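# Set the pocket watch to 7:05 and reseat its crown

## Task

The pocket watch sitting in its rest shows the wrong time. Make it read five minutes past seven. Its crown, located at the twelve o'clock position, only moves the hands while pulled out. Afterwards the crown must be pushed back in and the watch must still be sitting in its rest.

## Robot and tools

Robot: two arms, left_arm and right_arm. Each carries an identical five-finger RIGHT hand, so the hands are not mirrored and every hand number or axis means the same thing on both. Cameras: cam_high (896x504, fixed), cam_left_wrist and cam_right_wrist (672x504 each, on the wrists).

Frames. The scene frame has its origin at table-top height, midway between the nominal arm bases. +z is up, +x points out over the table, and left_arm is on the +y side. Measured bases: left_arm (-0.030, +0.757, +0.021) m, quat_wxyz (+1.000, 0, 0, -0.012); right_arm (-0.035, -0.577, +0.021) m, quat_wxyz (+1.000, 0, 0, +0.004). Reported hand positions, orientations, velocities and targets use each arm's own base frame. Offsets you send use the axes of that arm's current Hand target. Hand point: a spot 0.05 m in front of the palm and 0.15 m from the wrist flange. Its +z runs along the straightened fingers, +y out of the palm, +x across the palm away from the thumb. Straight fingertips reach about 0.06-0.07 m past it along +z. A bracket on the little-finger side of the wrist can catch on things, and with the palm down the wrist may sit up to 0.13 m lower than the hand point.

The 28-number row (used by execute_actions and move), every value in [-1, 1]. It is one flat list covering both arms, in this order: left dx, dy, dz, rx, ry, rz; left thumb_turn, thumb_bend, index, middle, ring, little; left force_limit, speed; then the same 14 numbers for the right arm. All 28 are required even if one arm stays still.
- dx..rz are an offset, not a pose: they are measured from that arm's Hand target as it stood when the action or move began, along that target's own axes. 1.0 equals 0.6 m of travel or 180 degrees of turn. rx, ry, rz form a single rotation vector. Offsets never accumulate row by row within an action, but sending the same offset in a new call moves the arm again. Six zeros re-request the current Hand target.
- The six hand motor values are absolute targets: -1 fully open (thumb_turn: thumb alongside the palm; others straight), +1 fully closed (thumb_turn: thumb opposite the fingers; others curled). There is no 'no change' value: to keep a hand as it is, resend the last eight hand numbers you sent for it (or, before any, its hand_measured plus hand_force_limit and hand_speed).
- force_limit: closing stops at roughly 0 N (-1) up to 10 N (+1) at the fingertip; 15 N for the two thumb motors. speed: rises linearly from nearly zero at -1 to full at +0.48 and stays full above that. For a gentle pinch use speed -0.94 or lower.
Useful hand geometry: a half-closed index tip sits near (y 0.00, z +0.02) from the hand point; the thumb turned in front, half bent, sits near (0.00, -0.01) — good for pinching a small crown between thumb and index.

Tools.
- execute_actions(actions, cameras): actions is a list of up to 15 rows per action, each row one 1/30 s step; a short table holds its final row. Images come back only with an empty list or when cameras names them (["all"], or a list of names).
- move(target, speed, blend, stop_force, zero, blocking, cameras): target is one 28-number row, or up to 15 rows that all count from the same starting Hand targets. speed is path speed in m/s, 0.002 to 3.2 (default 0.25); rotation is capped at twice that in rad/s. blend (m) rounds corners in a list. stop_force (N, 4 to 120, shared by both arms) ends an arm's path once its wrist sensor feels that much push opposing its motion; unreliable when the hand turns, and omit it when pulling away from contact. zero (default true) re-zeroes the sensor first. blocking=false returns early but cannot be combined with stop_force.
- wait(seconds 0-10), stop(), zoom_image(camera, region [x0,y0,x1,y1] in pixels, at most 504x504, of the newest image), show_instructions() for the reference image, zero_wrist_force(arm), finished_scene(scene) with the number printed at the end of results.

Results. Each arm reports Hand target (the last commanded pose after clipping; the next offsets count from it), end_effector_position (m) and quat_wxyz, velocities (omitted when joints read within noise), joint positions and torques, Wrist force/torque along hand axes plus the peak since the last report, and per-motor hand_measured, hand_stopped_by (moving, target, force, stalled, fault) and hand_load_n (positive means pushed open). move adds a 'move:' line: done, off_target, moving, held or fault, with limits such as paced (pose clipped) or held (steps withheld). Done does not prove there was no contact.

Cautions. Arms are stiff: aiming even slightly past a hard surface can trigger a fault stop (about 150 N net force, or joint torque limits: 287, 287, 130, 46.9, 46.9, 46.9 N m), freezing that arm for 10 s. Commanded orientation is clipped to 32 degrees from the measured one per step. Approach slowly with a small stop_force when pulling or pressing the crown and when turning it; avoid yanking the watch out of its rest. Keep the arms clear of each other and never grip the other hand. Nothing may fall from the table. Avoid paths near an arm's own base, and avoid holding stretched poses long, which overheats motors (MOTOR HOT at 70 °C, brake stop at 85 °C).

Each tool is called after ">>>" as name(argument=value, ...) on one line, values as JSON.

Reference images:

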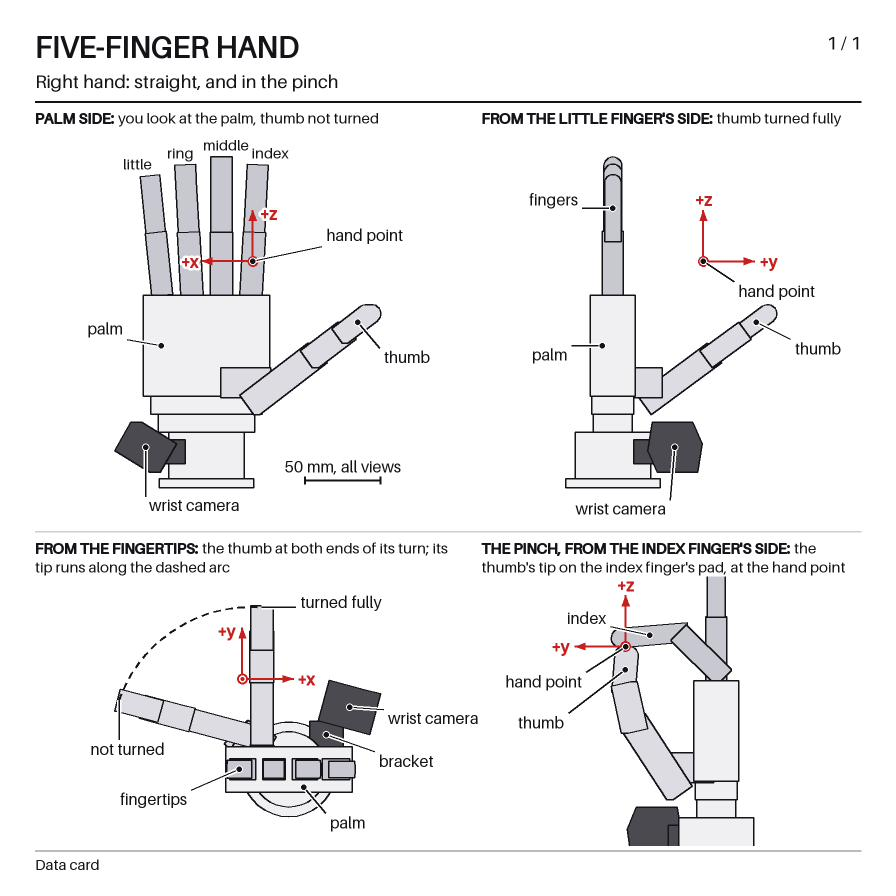

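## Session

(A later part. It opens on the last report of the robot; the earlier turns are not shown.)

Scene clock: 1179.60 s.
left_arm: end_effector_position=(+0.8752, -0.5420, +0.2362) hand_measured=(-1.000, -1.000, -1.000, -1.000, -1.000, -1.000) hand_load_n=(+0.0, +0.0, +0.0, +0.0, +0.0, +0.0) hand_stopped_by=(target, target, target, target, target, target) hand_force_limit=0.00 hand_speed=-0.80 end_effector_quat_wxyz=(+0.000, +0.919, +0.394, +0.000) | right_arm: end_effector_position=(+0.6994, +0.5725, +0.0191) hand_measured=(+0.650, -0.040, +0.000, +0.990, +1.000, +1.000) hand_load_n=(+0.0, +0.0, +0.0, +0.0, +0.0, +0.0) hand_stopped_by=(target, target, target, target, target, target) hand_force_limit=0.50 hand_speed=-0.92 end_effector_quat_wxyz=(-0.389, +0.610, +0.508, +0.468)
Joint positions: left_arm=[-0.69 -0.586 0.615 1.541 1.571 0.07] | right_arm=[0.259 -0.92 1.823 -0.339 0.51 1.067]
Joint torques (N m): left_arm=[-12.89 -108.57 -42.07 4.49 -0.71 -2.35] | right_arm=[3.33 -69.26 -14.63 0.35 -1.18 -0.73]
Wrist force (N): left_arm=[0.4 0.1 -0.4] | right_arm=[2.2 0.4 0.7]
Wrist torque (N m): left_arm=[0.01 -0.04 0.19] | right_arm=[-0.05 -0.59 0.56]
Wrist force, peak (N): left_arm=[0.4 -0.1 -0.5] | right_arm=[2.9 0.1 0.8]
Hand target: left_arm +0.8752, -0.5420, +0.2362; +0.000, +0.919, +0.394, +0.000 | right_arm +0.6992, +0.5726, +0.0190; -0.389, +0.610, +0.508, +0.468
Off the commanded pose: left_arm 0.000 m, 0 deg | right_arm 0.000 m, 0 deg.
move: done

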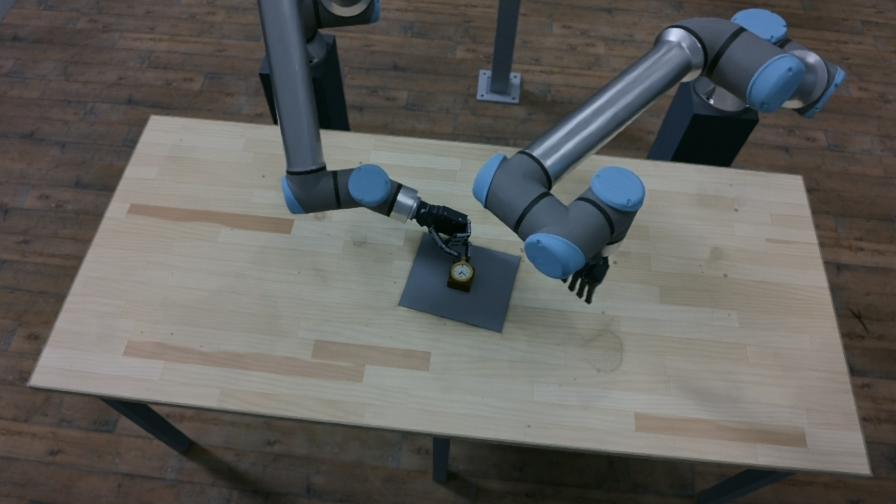

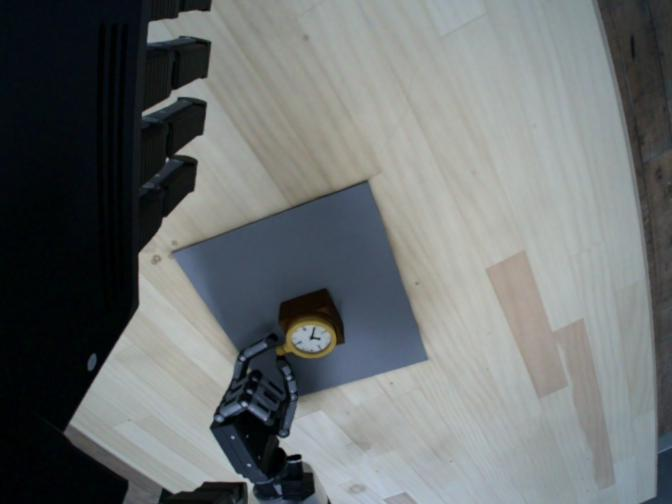

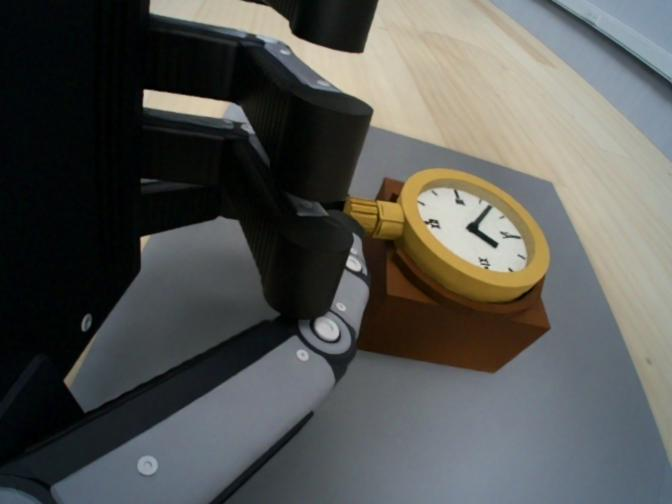

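>>> move(target=[[0,0,0,0,0,0,-1,-1,-1,-1,-1,-1,0,-0.8, 0,0.0062,0,0,0,0,0.65,-0.04,0.0,0.99,1,1,0.5,-0.92],[0,0,0,0,0,0,-1,-1,-1,-1,-1,-1,0,-0.8, 0.0005,0.0062,0.0082,0,0,0,0.65,-0.04,0.0,0.99,1,1,0.5,-0.92],[0,0,0,0,0,0,-1,-1,-1,-1,-1,-1,0,-0.8, 0.0005,0.0062,0.0082,0,0,0,0.65,-0.04,0.6,0.99,1,1,0.6,-0.92]], speed=[0.02,0.02,0.02], cameras=["all"])

>>> zoom_image(camera="cam_right_wrist", region=[320, 90, 620, 390])

>>> zoom_image(camera="cam_left_wrist", region=[220, 280, 350, 380])

>>> zoom_image(camera="cam_high", region=[410, 220, 510, 310])

Scene clock: 1192.13 s.
left_arm: end_effector_position=(+0.8752, -0.5420, +0.2362) hand_measured=(-1.000, -1.000, -1.000, -1.000, -1.000, -1.000) hand_load_n=(+0.0, +0.0, +0.0, +0.0, +0.0, +0.0) hand_stopped_by=(target, target, target, target, target, target) hand_force_limit=0.00 hand_speed=-0.80 end_effector_quat_wxyz=(+0.000, +0.919, +0.394, +0.000) | right_arm: end_effector_position=(+0.7038, +0.5766, +0.0179) hand_measured=(+0.650, -0.040, +0.080, +0.990, +1.000, +1.000) hand_load_n=(-0.5, +2.5, +7.5, +0.0, +0.5, +0.0) hand_stopped_by=(target, target, force, target, target, target) hand_force_limit=0.60 hand_speed=-0.92 end_effector_quat_wxyz=(-0.389, +0.610, +0.508, +0.468)
Joint positions: left_arm=[-0.69 -0.586 0.615 1.541 1.571 0.07] | right_arm=[0.263 -0.913 1.811 -0.338 0.514 1.071]
Joint torques (N m): left_arm=[-12.79 -109.06 -41.97 4.41 -0.76 -2.19] | right_arm=[-13.75 -92.4 -13.17 4.88 -3.45 -2.74]
Wrist force (N): left_arm=[0.2 0.0 -0.1] | right_arm=[1.9 0.3 0.7]
Wrist torque (N m): left_arm=[-0.02 -0.04 0.17] | right_arm=[-0.08 -0.65 0.23]
Wrist force, peak (N): left_arm=[0.3 -0.4 -0.5] | right_arm=[2.8 0.5 0.7]
Hand target: left_arm +0.8752, -0.5420, +0.2362; +0.000, +0.919, +0.394, +0.000 | right_arm +0.7038, +0.5766, +0.0180; -0.389, +0.610, +0.508, +0.468
Off the commanded pose: left_arm 0.000 m, 0 deg | right_arm 0.000 m, 0 deg.
move: done

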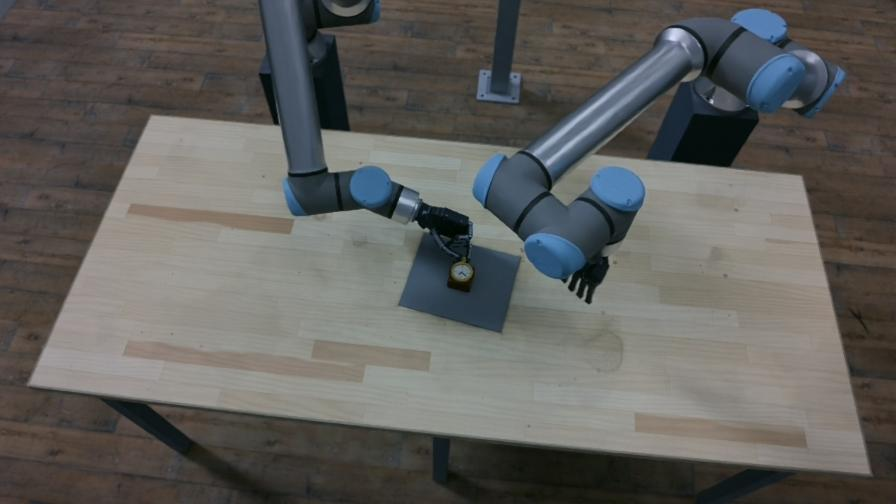

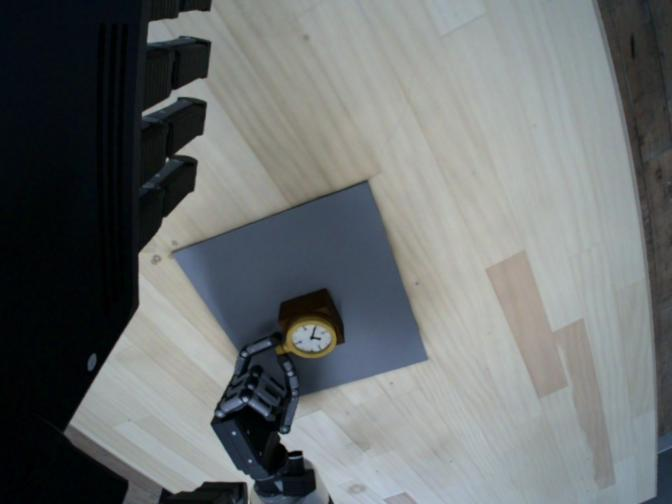

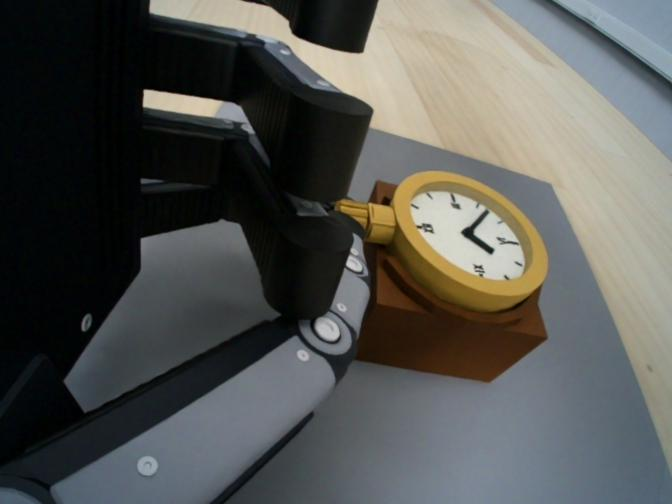

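Scaled by 1.680 from the camera's 672x504 image, which has a finer 960x720 frame.

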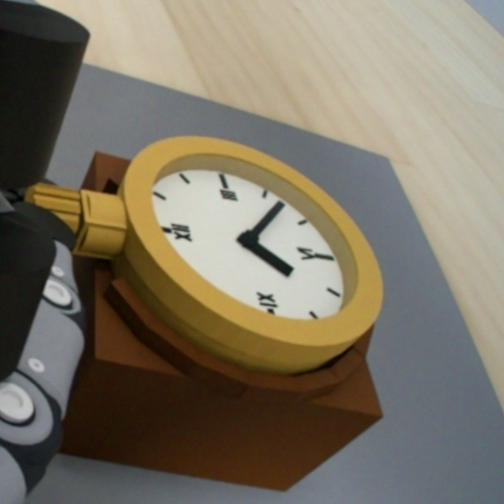

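Scaled by 3.877 from the camera's 672x504 image, which has a finer 960x720 frame.

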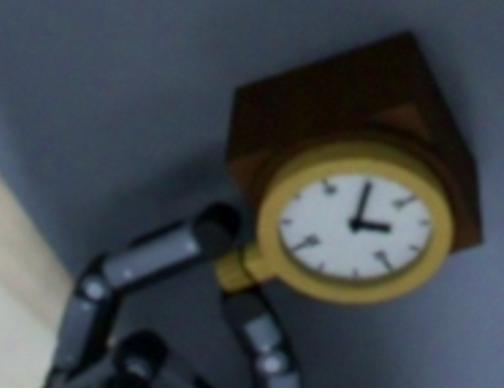

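Scaled by 5.040 from the camera's 896x504 image, which has a finer 1280x720 frame.

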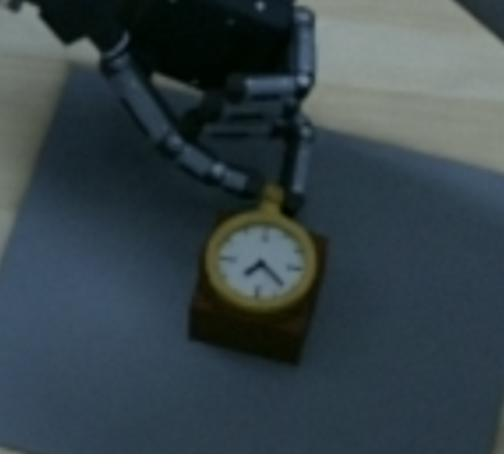

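>>> move(target=[[0,0,0,0,0,0,-1,-1,-1,-1,-1,-1,0,-0.8, 0,-0.0042,0,0,0,0,0.65,-0.04,0.6,0.99,1,1,0.6,-0.92],[0,0,0,0,0,0,-1,-1,-1,-1,-1,-1,0,-0.8, 0.0019,-0.0042,-0.0002,0,-0.1111,0,0.65,-0.04,0.6,0.99,1,1,0.6,-0.92]], speed=[0.015,0.08], cameras=["all"])

>>> zoom_image(camera="cam_right_wrist", region=[320, 90, 620, 390])

>>> zoom_image(camera="cam_left_wrist", region=[220, 280, 350, 380])

>>> zoom_image(camera="cam_high", region=[410, 220, 510, 310])

Scene clock: 1204.60 s.
left_arm: end_effector_position=(+0.8752, -0.5420, +0.2362) hand_measured=(-1.000, -1.000, -1.000, -1.000, -1.000, -1.000) hand_load_n=(+0.0, -0.5, +0.0, -0.5, +0.0, -0.5) hand_stopped_by=(target, target, target, target, target, target) hand_force_limit=0.00 hand_speed=-0.80 end_effector_quat_wxyz=(+0.000, +0.919, +0.394, +0.000) | right_arm: end_effector_position=(+0.7013, +0.5774, +0.0192) hand_measured=(+0.650, -0.040, +0.080, +0.990, +1.000, +1.000) hand_load_n=(-0.5, +1.0, +6.5, +0.0, +0.0, +0.0) hand_stopped_by=(target, target, force, target, target, target) hand_force_limit=0.60 hand_speed=-0.92 end_effector_quat_wxyz=(-0.295, +0.682, +0.568, +0.355)
Joint positions: left_arm=[-0.69 -0.586 0.615 1.541 1.571 0.07] | right_arm=[0.329 -0.897 1.654 0.204 0.777 0.773]
Joint torques (N m): left_arm=[-12.54 -109.77 -42.21 4.52 -0.57 -2.25] | right_arm=[-11.43 -68.63 -15.22 -0.7 -3.67 2.53]
Wrist force (N): left_arm=[0.0 -0.4 -0.4] | right_arm=[3.1 1.1 -1.3]
Wrist torque (N m): left_arm=[-0.06 0.01 0.15] | right_arm=[-0.09 -0.47 0.33]
Wrist force, peak (N): left_arm=[0.5 -0.3 -0.3] | right_arm=[1.8 4.5 0.6]
Hand target: left_arm +0.8752, -0.5420, +0.2362; +0.000, +0.919, +0.394, +0.000 | right_arm +0.7013, +0.5773, +0.0191; -0.295, +0.682, +0.568, +0.355
Off the commanded pose: left_arm 0.000 m, 0 deg | right_arm 0.000 m, 0 deg.
move: done

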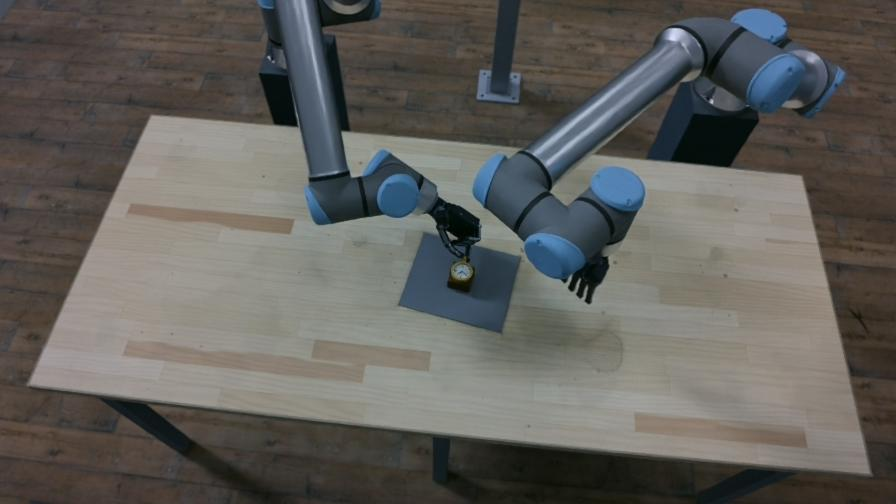

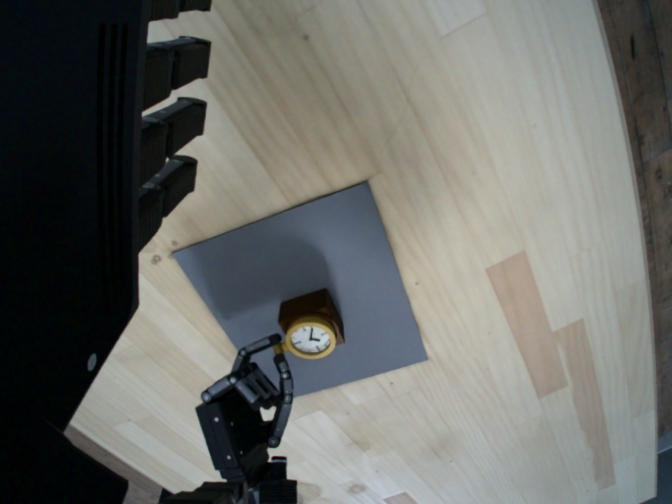

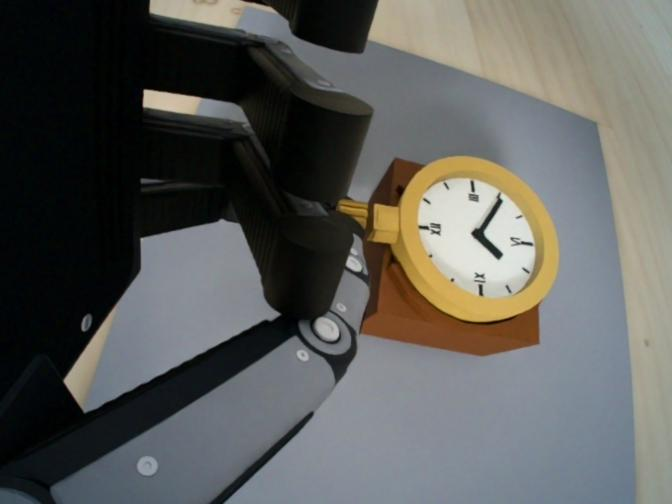

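Scaled by 1.680 from the camera's 672x504 image, which has a finer 960x720 frame.

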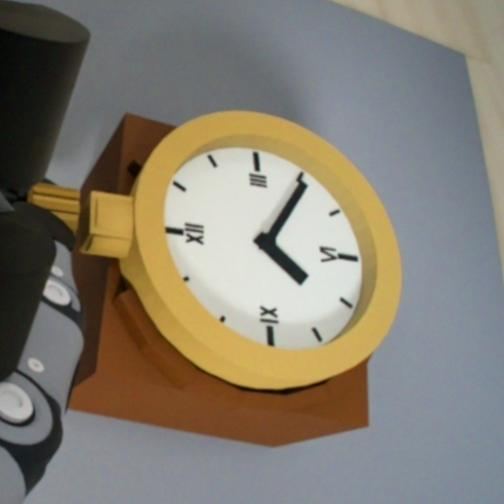

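Scaled by 3.877 from the camera's 672x504 image, which has a finer 960x720 frame.

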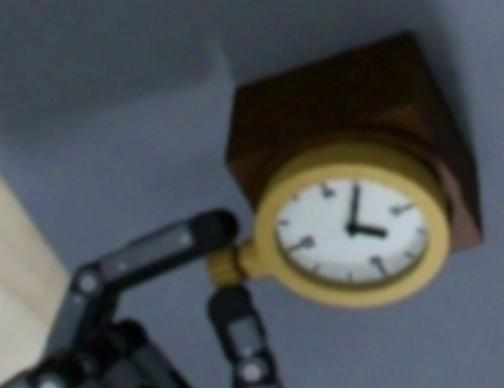

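Scaled by 5.040 from the camera's 896x504 image, which has a finer 1280x720 frame.

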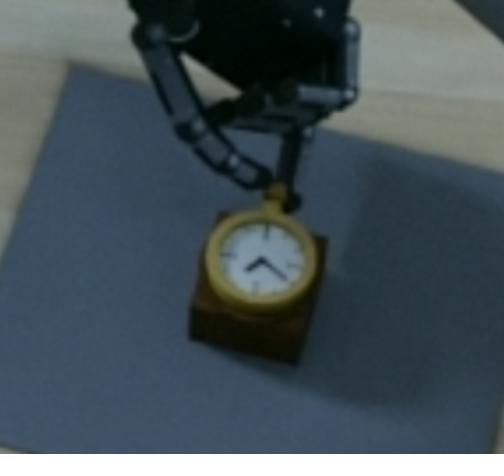

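>>> move(target=[[0,0,0,0,0,0,-1,-1,-1,-1,-1,-1,0,-0.8, 0.002,0,-0.0008,0,-0.0556,0,0.65,-0.04,0.6,0.99,1,1,0.6,-0.92]], speed=[0.08], cameras=["cam_right_wrist","cam_left_wrist"])

>>> zoom_image(camera="cam_right_wrist", region=[320, 90, 620, 390])

>>> zoom_image(camera="cam_left_wrist", region=[220, 280, 350, 380])

Scene clock: 1213.00 s.
left_arm: end_effector_position=(+0.8752, -0.5420, +0.2362) hand_measured=(-1.000, -1.000, -1.000, -1.000, -1.000, -1.000) hand_load_n=(+0.0, +0.0, +0.0, +0.0, +0.0, +0.0) hand_stopped_by=(target, target, target, target, target, target) hand_force_limit=0.00 hand_speed=-0.80 end_effector_quat_wxyz=(+0.000, +0.919, +0.394, +0.000) | right_arm: end_effector_position=(+0.7014, +0.5777, +0.0204) hand_measured=(+0.650, -0.040, +0.080, +0.990, +1.000, +1.000) hand_load_n=(-0.5, +0.5, +6.5, +0.0, +0.0, +0.0) hand_stopped_by=(target, target, force, target, target, target) hand_force_limit=0.60 hand_speed=-0.92 end_effector_quat_wxyz=(-0.244, +0.710, +0.591, +0.294) end_effector_velocity=(-0.001, -0.001, -0.002) end_effector_angular_velocity=(+0.004, +0.001, -0.001)
Joint positions: left_arm=[-0.69 -0.586 0.615 1.541 1.571 0.07] | right_arm=[0.371 -0.879 1.573 0.394 0.927 0.717]
Joint velocities: left_arm=[within noise] | right_arm=[-0.001 0 0.003 -0.005 -0.004 0.002]
Joint torques (N m): left_arm=[-12.67 -108.25 -41.94 4.58 -0.66 -2.3] | right_arm=[-12.08 -83.01 -16.77 -1.02 -3.46 2.06]
Wrist force (N): left_arm=[0.0 -0.1 -0.2] | right_arm=[2.0 0.9 -1.9]
Wrist torque (N m): left_arm=[-0.03 0.00 0.16] | right_arm=[0.01 -0.29 0.44]
Wrist force, peak (N): left_arm=[0.3 0.2 -0.6] | right_arm=[4.2 1.3 -0.7]
Hand target: left_arm +0.8752, -0.5420, +0.2362; +0.000, +0.919, +0.394, +0.000 | right_arm +0.7014, +0.5776, +0.0204; -0.244, +0.710, +0.591, +0.294
Off the commanded pose: left_arm 0.000 m, 0 deg | right_arm 0.000 m, 0 deg.
move: done
Images, in order (width x height): cam_left_wrist 672x504, cam_right_wrist 672x504.

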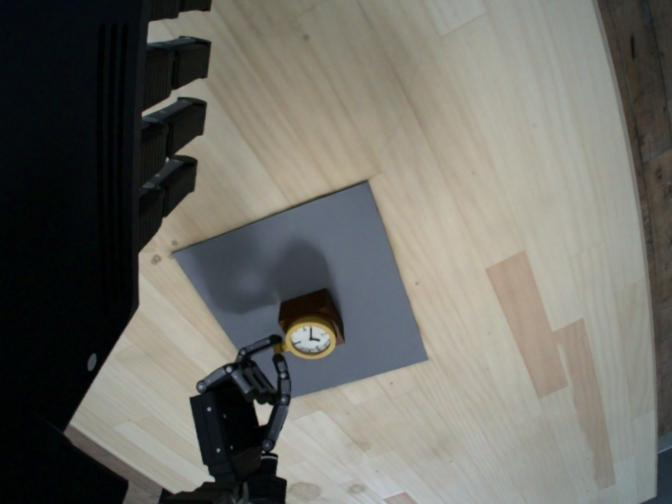

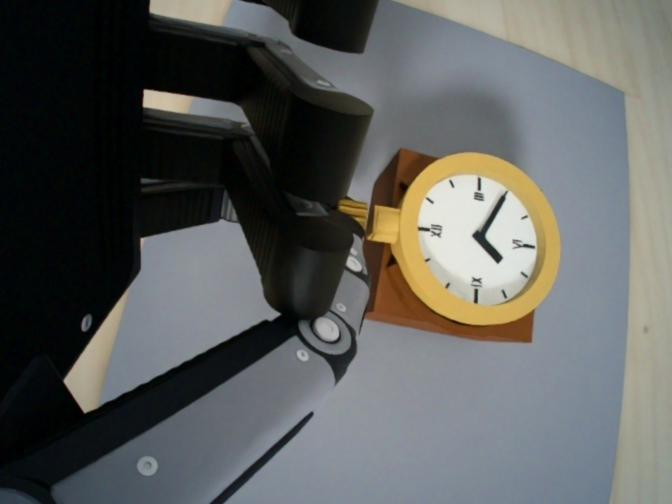

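Scaled by 1.680 from the camera's 672x504 image, which has a finer 960x720 frame.

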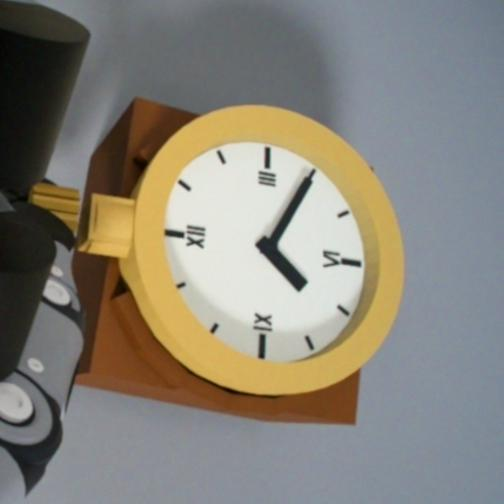

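Scaled by 3.877 from the camera's 672x504 image, which has a finer 960x720 frame.

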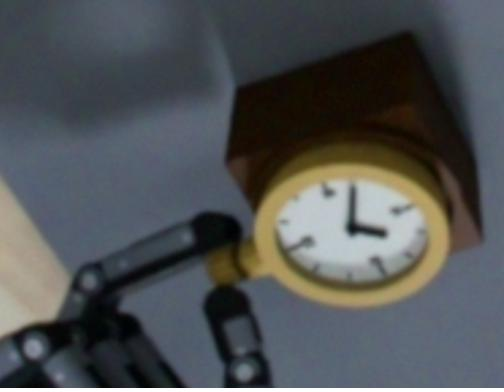

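>>> move(target=[[0,0,0,0,0,0,-1,-1,-1,-1,-1,-1,0,-0.8, 0.0015,0,-0.0012,0,-0.0556,0,0.65,-0.04,0.6,0.99,1,1,0.6,-0.92]], speed=[0.08], cameras=["cam_right_wrist","cam_left_wrist"])

>>> zoom_image(camera="cam_right_wrist", region=[320, 90, 620, 390])

>>> zoom_image(camera="cam_left_wrist", region=[220, 280, 350, 380])

Scene clock: 1223.20 s.
left_arm: end_effector_position=(+0.8752, -0.5420, +0.2362) hand_measured=(-1.000, -1.000, -1.000, -1.000, -1.000, -1.000) hand_load_n=(+0.0, +0.0, +0.0, +0.0, +0.0, +0.0) hand_stopped_by=(target, target, target, target, target, target) hand_force_limit=0.00 hand_speed=-0.80 end_effector_quat_wxyz=(+0.000, +0.919, +0.394, +0.000) | right_arm: end_effector_position=(+0.7014, +0.5778, +0.0214) hand_measured=(+0.650, -0.040, +0.080, +0.990, +1.000, +1.000) hand_load_n=(+0.0, +0.5, +6.5, +0.0, +0.0, +0.0) hand_stopped_by=(target, target, force, target, target, target) hand_force_limit=0.60 hand_speed=-0.92 end_effector_quat_wxyz=(-0.191, +0.733, +0.610, +0.230) end_effector_velocity=(+0.000, -0.001, -0.001) end_effector_angular_velocity=(+0.004, +0.000, +0.000)
Joint positions: left_arm=[-0.69 -0.586 0.615 1.541 1.571 0.07] | right_arm=[0.416 -0.85 1.484 0.562 1.079 0.693]
Joint velocities: left_arm=[within noise] | right_arm=[-0.002 0 0.004 -0.005 -0.004 -0.001]
Joint torques (N m): left_arm=[-12.15 -109.01 -41.78 4.37 -0.66 -2.3] | right_arm=[-11.59 -98.16 -17.51 -0.5 -3.77 0.13]
Wrist force (N): left_arm=[0.1 -0.3 -0.2] | right_arm=[1.8 0.3 -2.4]
Wrist torque (N m): left_arm=[-0.06 -0.01 0.16] | right_arm=[0.00 -0.27 0.39]
Wrist force, peak (N): left_arm=[0.1 -0.6 -0.5] | right_arm=[3.4 0.9 -1.2]
Hand target: left_arm +0.8752, -0.5420, +0.2362; +0.000, +0.919, +0.394, +0.000 | right_arm +0.7014, +0.5777, +0.0215; -0.191, +0.733, +0.610, +0.231
Off the commanded pose: left_arm 0.000 m, 0 deg | right_arm 0.000 m, 0 deg.
move: done
Images, in order (width x height): cam_left_wrist 672x504, cam_right_wrist 672x504.

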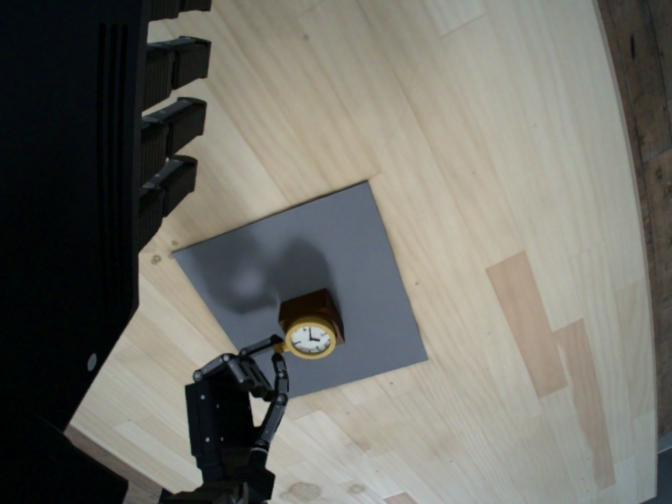

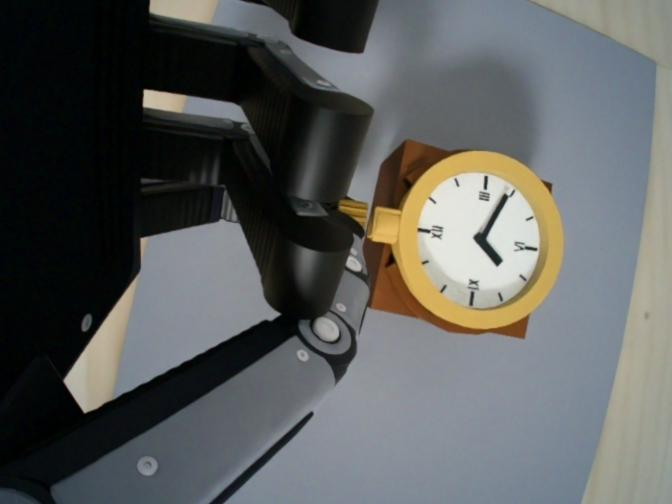

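Scaled by 1.680 from the camera's 672x504 image, which has a finer 960x720 frame.

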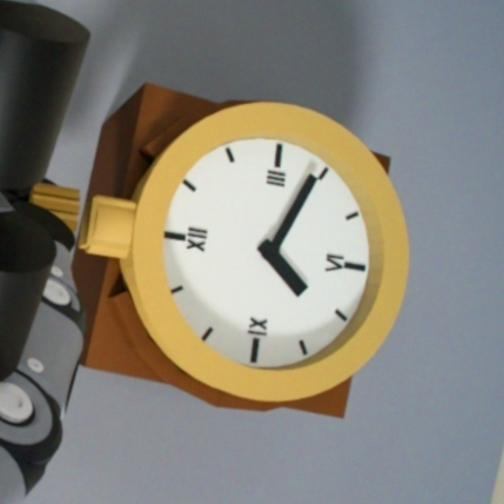

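Scaled by 3.877 from the camera's 672x504 image, which has a finer 960x720 frame.

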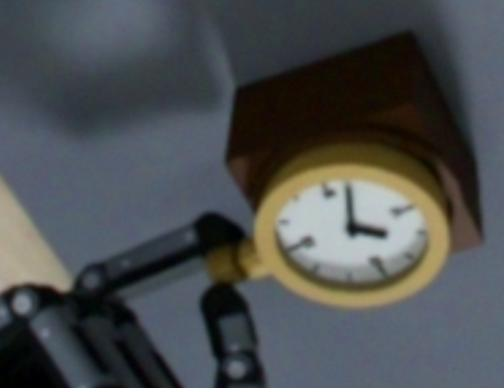

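>>> move(target=[[0,0,0,0,0,0,-1,-1,-1,-1,-1,-1,0,-0.8, 0,0,-0.0008,0,0,0,0.65,-0.04,0.7,0.99,1,1,0.85,-0.92],[0,0,0,0,0,0,-1,-1,-1,-1,-1,-1,0,-0.8, 0.0015,0,-0.0016,0,-0.0556,0,0.65,-0.04,0.7,0.99,1,1,0.85,-0.92]], speed=[0.02,0.08], cameras=["cam_right_wrist","cam_left_wrist"])

>>> zoom_image(camera="cam_right_wrist", region=[320, 90, 620, 390])

>>> zoom_image(camera="cam_left_wrist", region=[220, 280, 350, 380])

Scene clock: 1237.30 s.
left_arm: end_effector_position=(+0.8752, -0.5420, +0.2362) hand_measured=(-1.000, -1.000, -1.000, -1.000, -1.000, -1.000) hand_load_n=(+0.0, +0.0, +0.0, +0.0, +0.0, +0.0) hand_stopped_by=(target, target, target, target, target, target) hand_force_limit=0.00 hand_speed=-0.80 end_effector_quat_wxyz=(+0.000, +0.919, +0.394, +0.000) | right_arm: end_effector_position=(+0.7014, +0.5780, +0.0227) hand_measured=(+0.650, -0.040, +0.092, +0.990, +1.000, +1.000) hand_load_n=(-0.5, +1.5, +11.0, +0.0, +0.0, +0.0) hand_stopped_by=(target, target, force, target, target, target) hand_force_limit=0.85 hand_speed=-0.92 end_effector_quat_wxyz=(-0.137, +0.751, +0.625, +0.166)
Joint positions: left_arm=[-0.69 -0.586 0.615 1.541 1.571 0.07] | right_arm=[0.461 -0.807 1.387 0.719 1.228 0.691]
Joint torques (N m): left_arm=[-12.99 -109.2 -42.28 4.52 -0.61 -2.37] | right_arm=[-12.99 -104.44 -18.44 -0.17 -3.04 1.7]
Wrist force (N): left_arm=[0.2 -0.2 -0.3] | right_arm=[1.3 0.4 -3.1]
Wrist torque (N m): left_arm=[-0.04 -0.02 0.17] | right_arm=[0.01 -0.23 0.01]
Wrist force, peak (N): left_arm=[0.4 0.1 -0.6] | right_arm=[2.8 -0.2 -2.2]
Hand target: left_arm +0.8752, -0.5420, +0.2362; +0.000, +0.919, +0.394, +0.000 | right_arm +0.7014, +0.5779, +0.0228; -0.137, +0.751, +0.625, +0.166
Off the commanded pose: left_arm 0.000 m, 0 deg | right_arm 0.000 m, 0 deg.
move: done
Images, in order (width x height): cam_left_wrist 672x504, cam_right_wrist 672x504.

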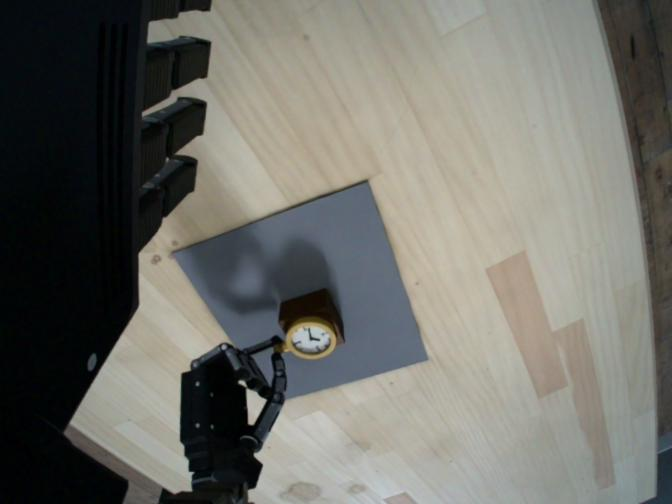

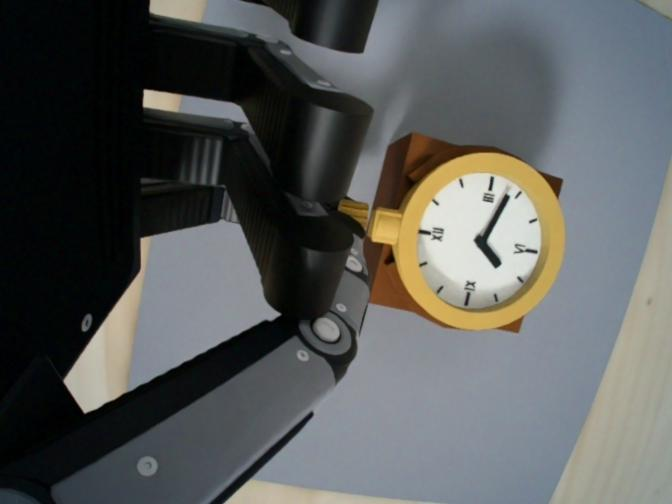

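Scaled by 1.680 from the camera's 672x504 image, which has a finer 960x720 frame.

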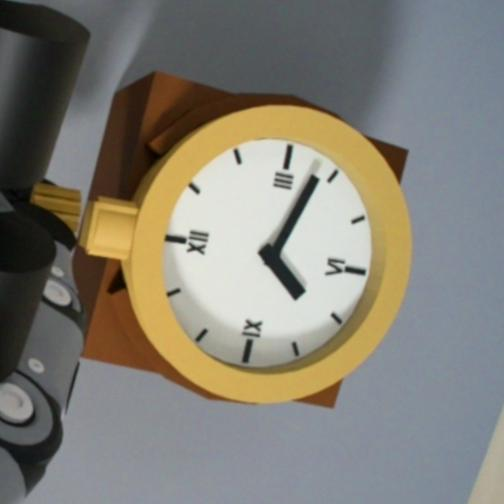

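Scaled by 3.877 from the camera's 672x504 image, which has a finer 960x720 frame.

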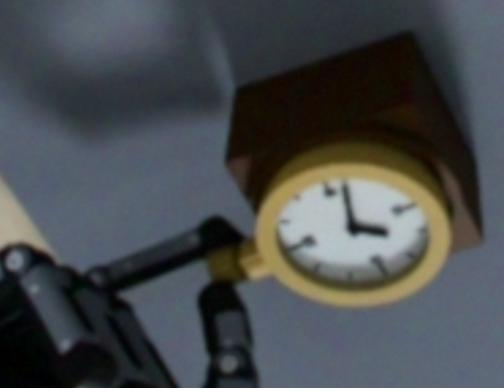

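>>> move(target=[[0,0,0,0,0,0,-1,-1,-1,-1,-1,-1,0,-0.8, 0,0,-0.002,0,0,0,0.65,-0.04,0.7,0.99,1,1,0.85,-0.92],[0,0,0,0,0,0,-1,-1,-1,-1,-1,-1,0,-0.8, 0.001,0,-0.0032,0,-0.0556,0,0.65,-0.04,0.7,0.99,1,1,0.85,-0.92]], speed=[0.02,0.08], cameras=["cam_right_wrist","cam_left_wrist"])

>>> zoom_image(camera="cam_right_wrist", region=[320, 90, 620, 390])

>>> zoom_image(camera="cam_left_wrist", region=[220, 280, 350, 380])

Scene clock: 1244.47 s.
left_arm: end_effector_position=(+0.8752, -0.5420, +0.2362) hand_measured=(-1.000, -1.000, -1.000, -1.000, -1.000, -1.000) hand_load_n=(+0.0, +0.0, +0.0, +0.0, +0.0, +0.0) hand_stopped_by=(target, target, target, target, target, target) hand_force_limit=0.00 hand_speed=-0.80 end_effector_quat_wxyz=(+0.000, +0.919, +0.394, +0.000) | right_arm: end_effector_position=(+0.7013, +0.5777, +0.0247) hand_measured=(+0.650, -0.040, +0.092, +0.990, +1.000, +1.000) hand_load_n=(-0.5, +3.0, +11.0, +0.0, +0.0, +0.5) hand_stopped_by=(target, target, force, target, target, target) hand_force_limit=0.85 hand_speed=-0.92 end_effector_quat_wxyz=(-0.082, +0.762, +0.634, +0.100) end_effector_velocity=(+0.000, +0.000, -0.001) end_effector_angular_velocity=(+0.004, -0.002, -0.001)
Joint positions: left_arm=[-0.69 -0.586 0.615 1.541 1.571 0.07] | right_arm=[0.506 -0.753 1.282 0.874 1.372 0.705]
Joint velocities: left_arm=[within noise] | right_arm=[-0.001 -0.001 0.003 -0.006 -0.003 0.001]
Joint torques (N m): left_arm=[-12.58 -108.55 -41.88 4.63 -0.56 -2.2] | right_arm=[-11.42 -109.84 -20.74 0.68 -2.99 -0.96]
Wrist force (N): left_arm=[0.0 0.0 -0.2] | right_arm=[0.9 1.6 -0.3]
Wrist torque (N m): left_arm=[-0.01 0.00 0.17] | right_arm=[0.12 -0.20 0.06]
Wrist force, peak (N): left_arm=[0.1 -0.2 -0.7] | right_arm=[2.4 -0.7 -2.3]
Hand target: left_arm +0.8752, -0.5420, +0.2362; +0.000, +0.919, +0.394, +0.000 | right_arm +0.7014, +0.5776, +0.0248; -0.082, +0.762, +0.634, +0.100
Off the commanded pose: left_arm 0.000 m, 0 deg | right_arm 0.000 m, 0 deg.
move: done
Images, in order (width x height): cam_left_wrist 672x504, cam_right_wrist 672x504.

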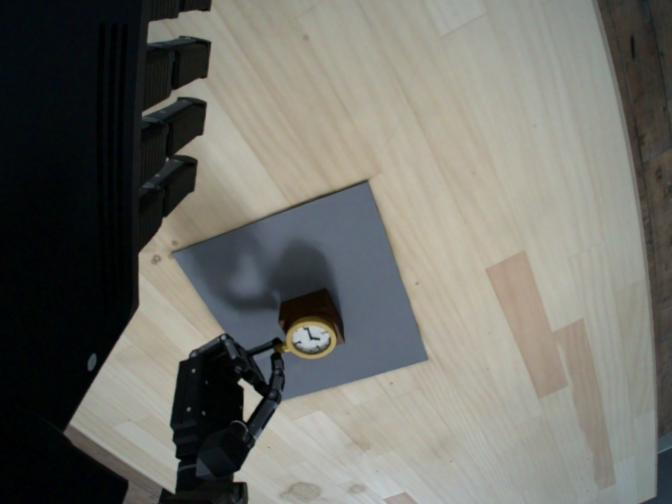

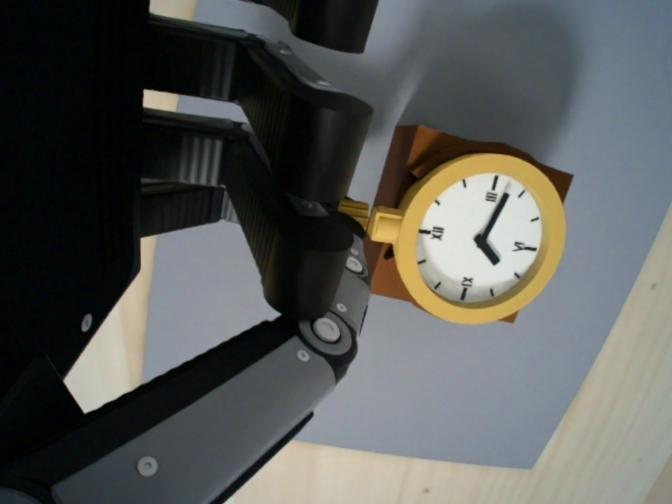

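Scaled by 1.680 from the camera's 672x504 image, which has a finer 960x720 frame.

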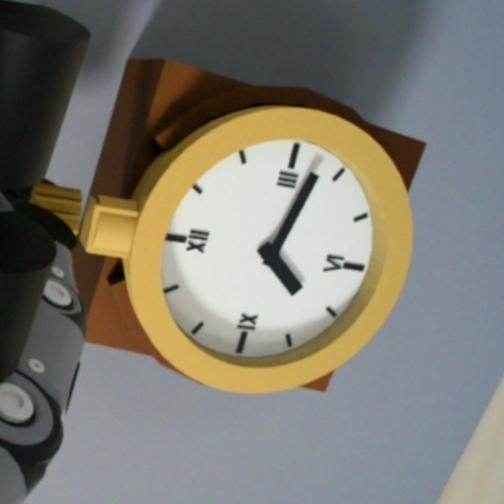

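Scaled by 3.877 from the camera's 672x504 image, which has a finer 960x720 frame.

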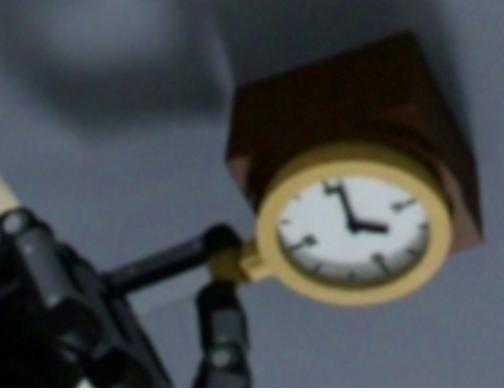

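>>> move(target=[[0,0,0,0,0,0,-1,-1,-1,-1,-1,-1,0,-0.8, 0.0012,0,-0.0014,0,-0.0556,0,0.65,-0.04,0.7,0.99,1,1,0.85,-0.92]], speed=[0.08], cameras=["cam_right_wrist","cam_left_wrist"])

>>> zoom_image(camera="cam_right_wrist", region=[320, 90, 620, 390])

>>> zoom_image(camera="cam_left_wrist", region=[220, 280, 350, 380])

Scene clock: 1250.53 s.
left_arm: end_effector_position=(+0.8752, -0.5420, +0.2362) hand_measured=(-1.000, -1.000, -1.000, -1.000, -1.000, -1.000) hand_load_n=(+0.0, +0.0, +0.0, +0.0, +0.0, +0.0) hand_stopped_by=(target, target, target, target, target, target) hand_force_limit=0.00 hand_speed=-0.80 end_effector_quat_wxyz=(+0.000, +0.919, +0.394, +0.000) | right_arm: end_effector_position=(+0.7014, +0.5782, +0.0257) hand_measured=(+0.650, -0.040, +0.092, +0.990, +1.000, +1.000) hand_load_n=(-0.5, +2.5, +10.5, +0.0, +0.0, +0.0) hand_stopped_by=(target, target, force, target, target, target) hand_force_limit=0.85 hand_speed=-0.92 end_effector_quat_wxyz=(-0.027, +0.768, +0.639, +0.033) end_effector_velocity=(-0.001, -0.001, -0.002) end_effector_angular_velocity=(+0.004, +0.001, -0.001)
Joint positions: left_arm=[-0.69 -0.586 0.615 1.541 1.571 0.07] | right_arm=[0.548 -0.684 1.17 1.028 1.508 0.733]
Joint velocities: left_arm=[within noise] | right_arm=[-0.001 -0.001 0.005 -0.005 -0.004 0]
Joint torques (N m): left_arm=[-12.64 -108.36 -42.2 4.32 -0.74 -2.21] | right_arm=[-11.88 -114.1 -19.5 0.62 -2.81 -1.79]
Wrist force (N): left_arm=[0.1 -0.2 -0.4] | right_arm=[0.0 2.0 -0.9]
Wrist torque (N m): left_arm=[-0.03 0.00 0.16] | right_arm=[0.07 -0.07 -0.03]
Wrist force, peak (N): left_arm=[0.4 -0.2 -0.6] | right_arm=[0.0 2.0 -0.9]
Hand target: left_arm +0.8752, -0.5420, +0.2362; +0.000, +0.919, +0.394, +0.000 | right_arm +0.7015, +0.5781, +0.0258; -0.027, +0.768, +0.639, +0.033
Off the commanded pose: left_arm 0.000 m, 0 deg | right_arm 0.000 m, 0 deg.
move: done
Images, in order (width x height): cam_left_wrist 672x504, cam_right_wrist 672x504.

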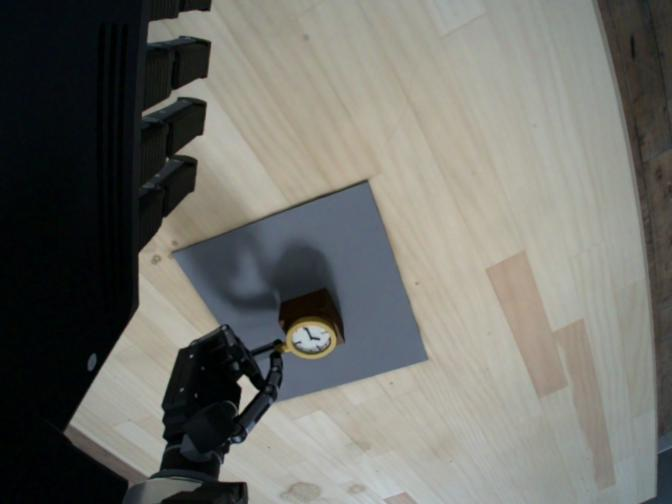

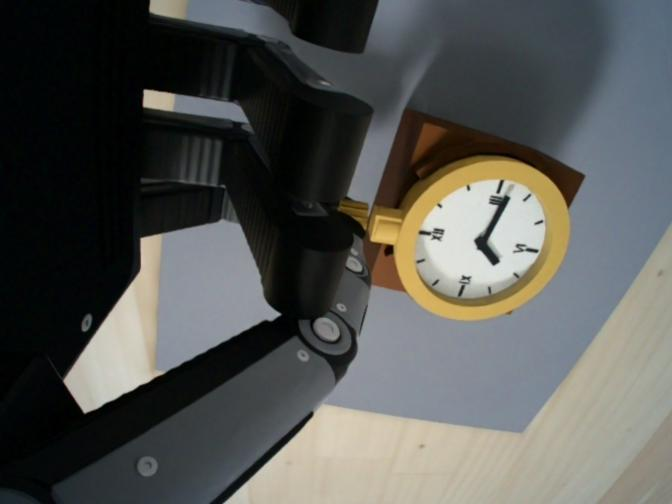

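Scaled by 1.680 from the camera's 672x504 image, which has a finer 960x720 frame.

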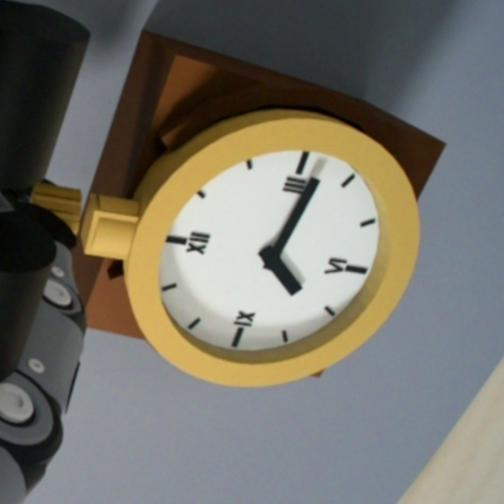

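Scaled by 3.877 from the camera's 672x504 image, which has a finer 960x720 frame.

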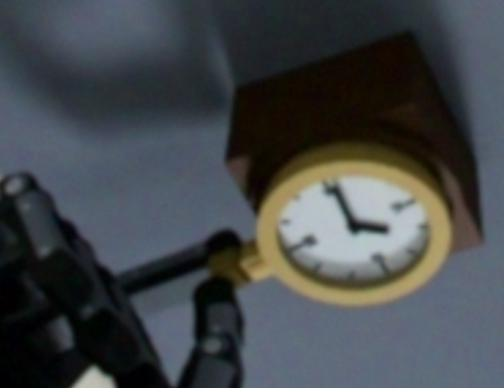

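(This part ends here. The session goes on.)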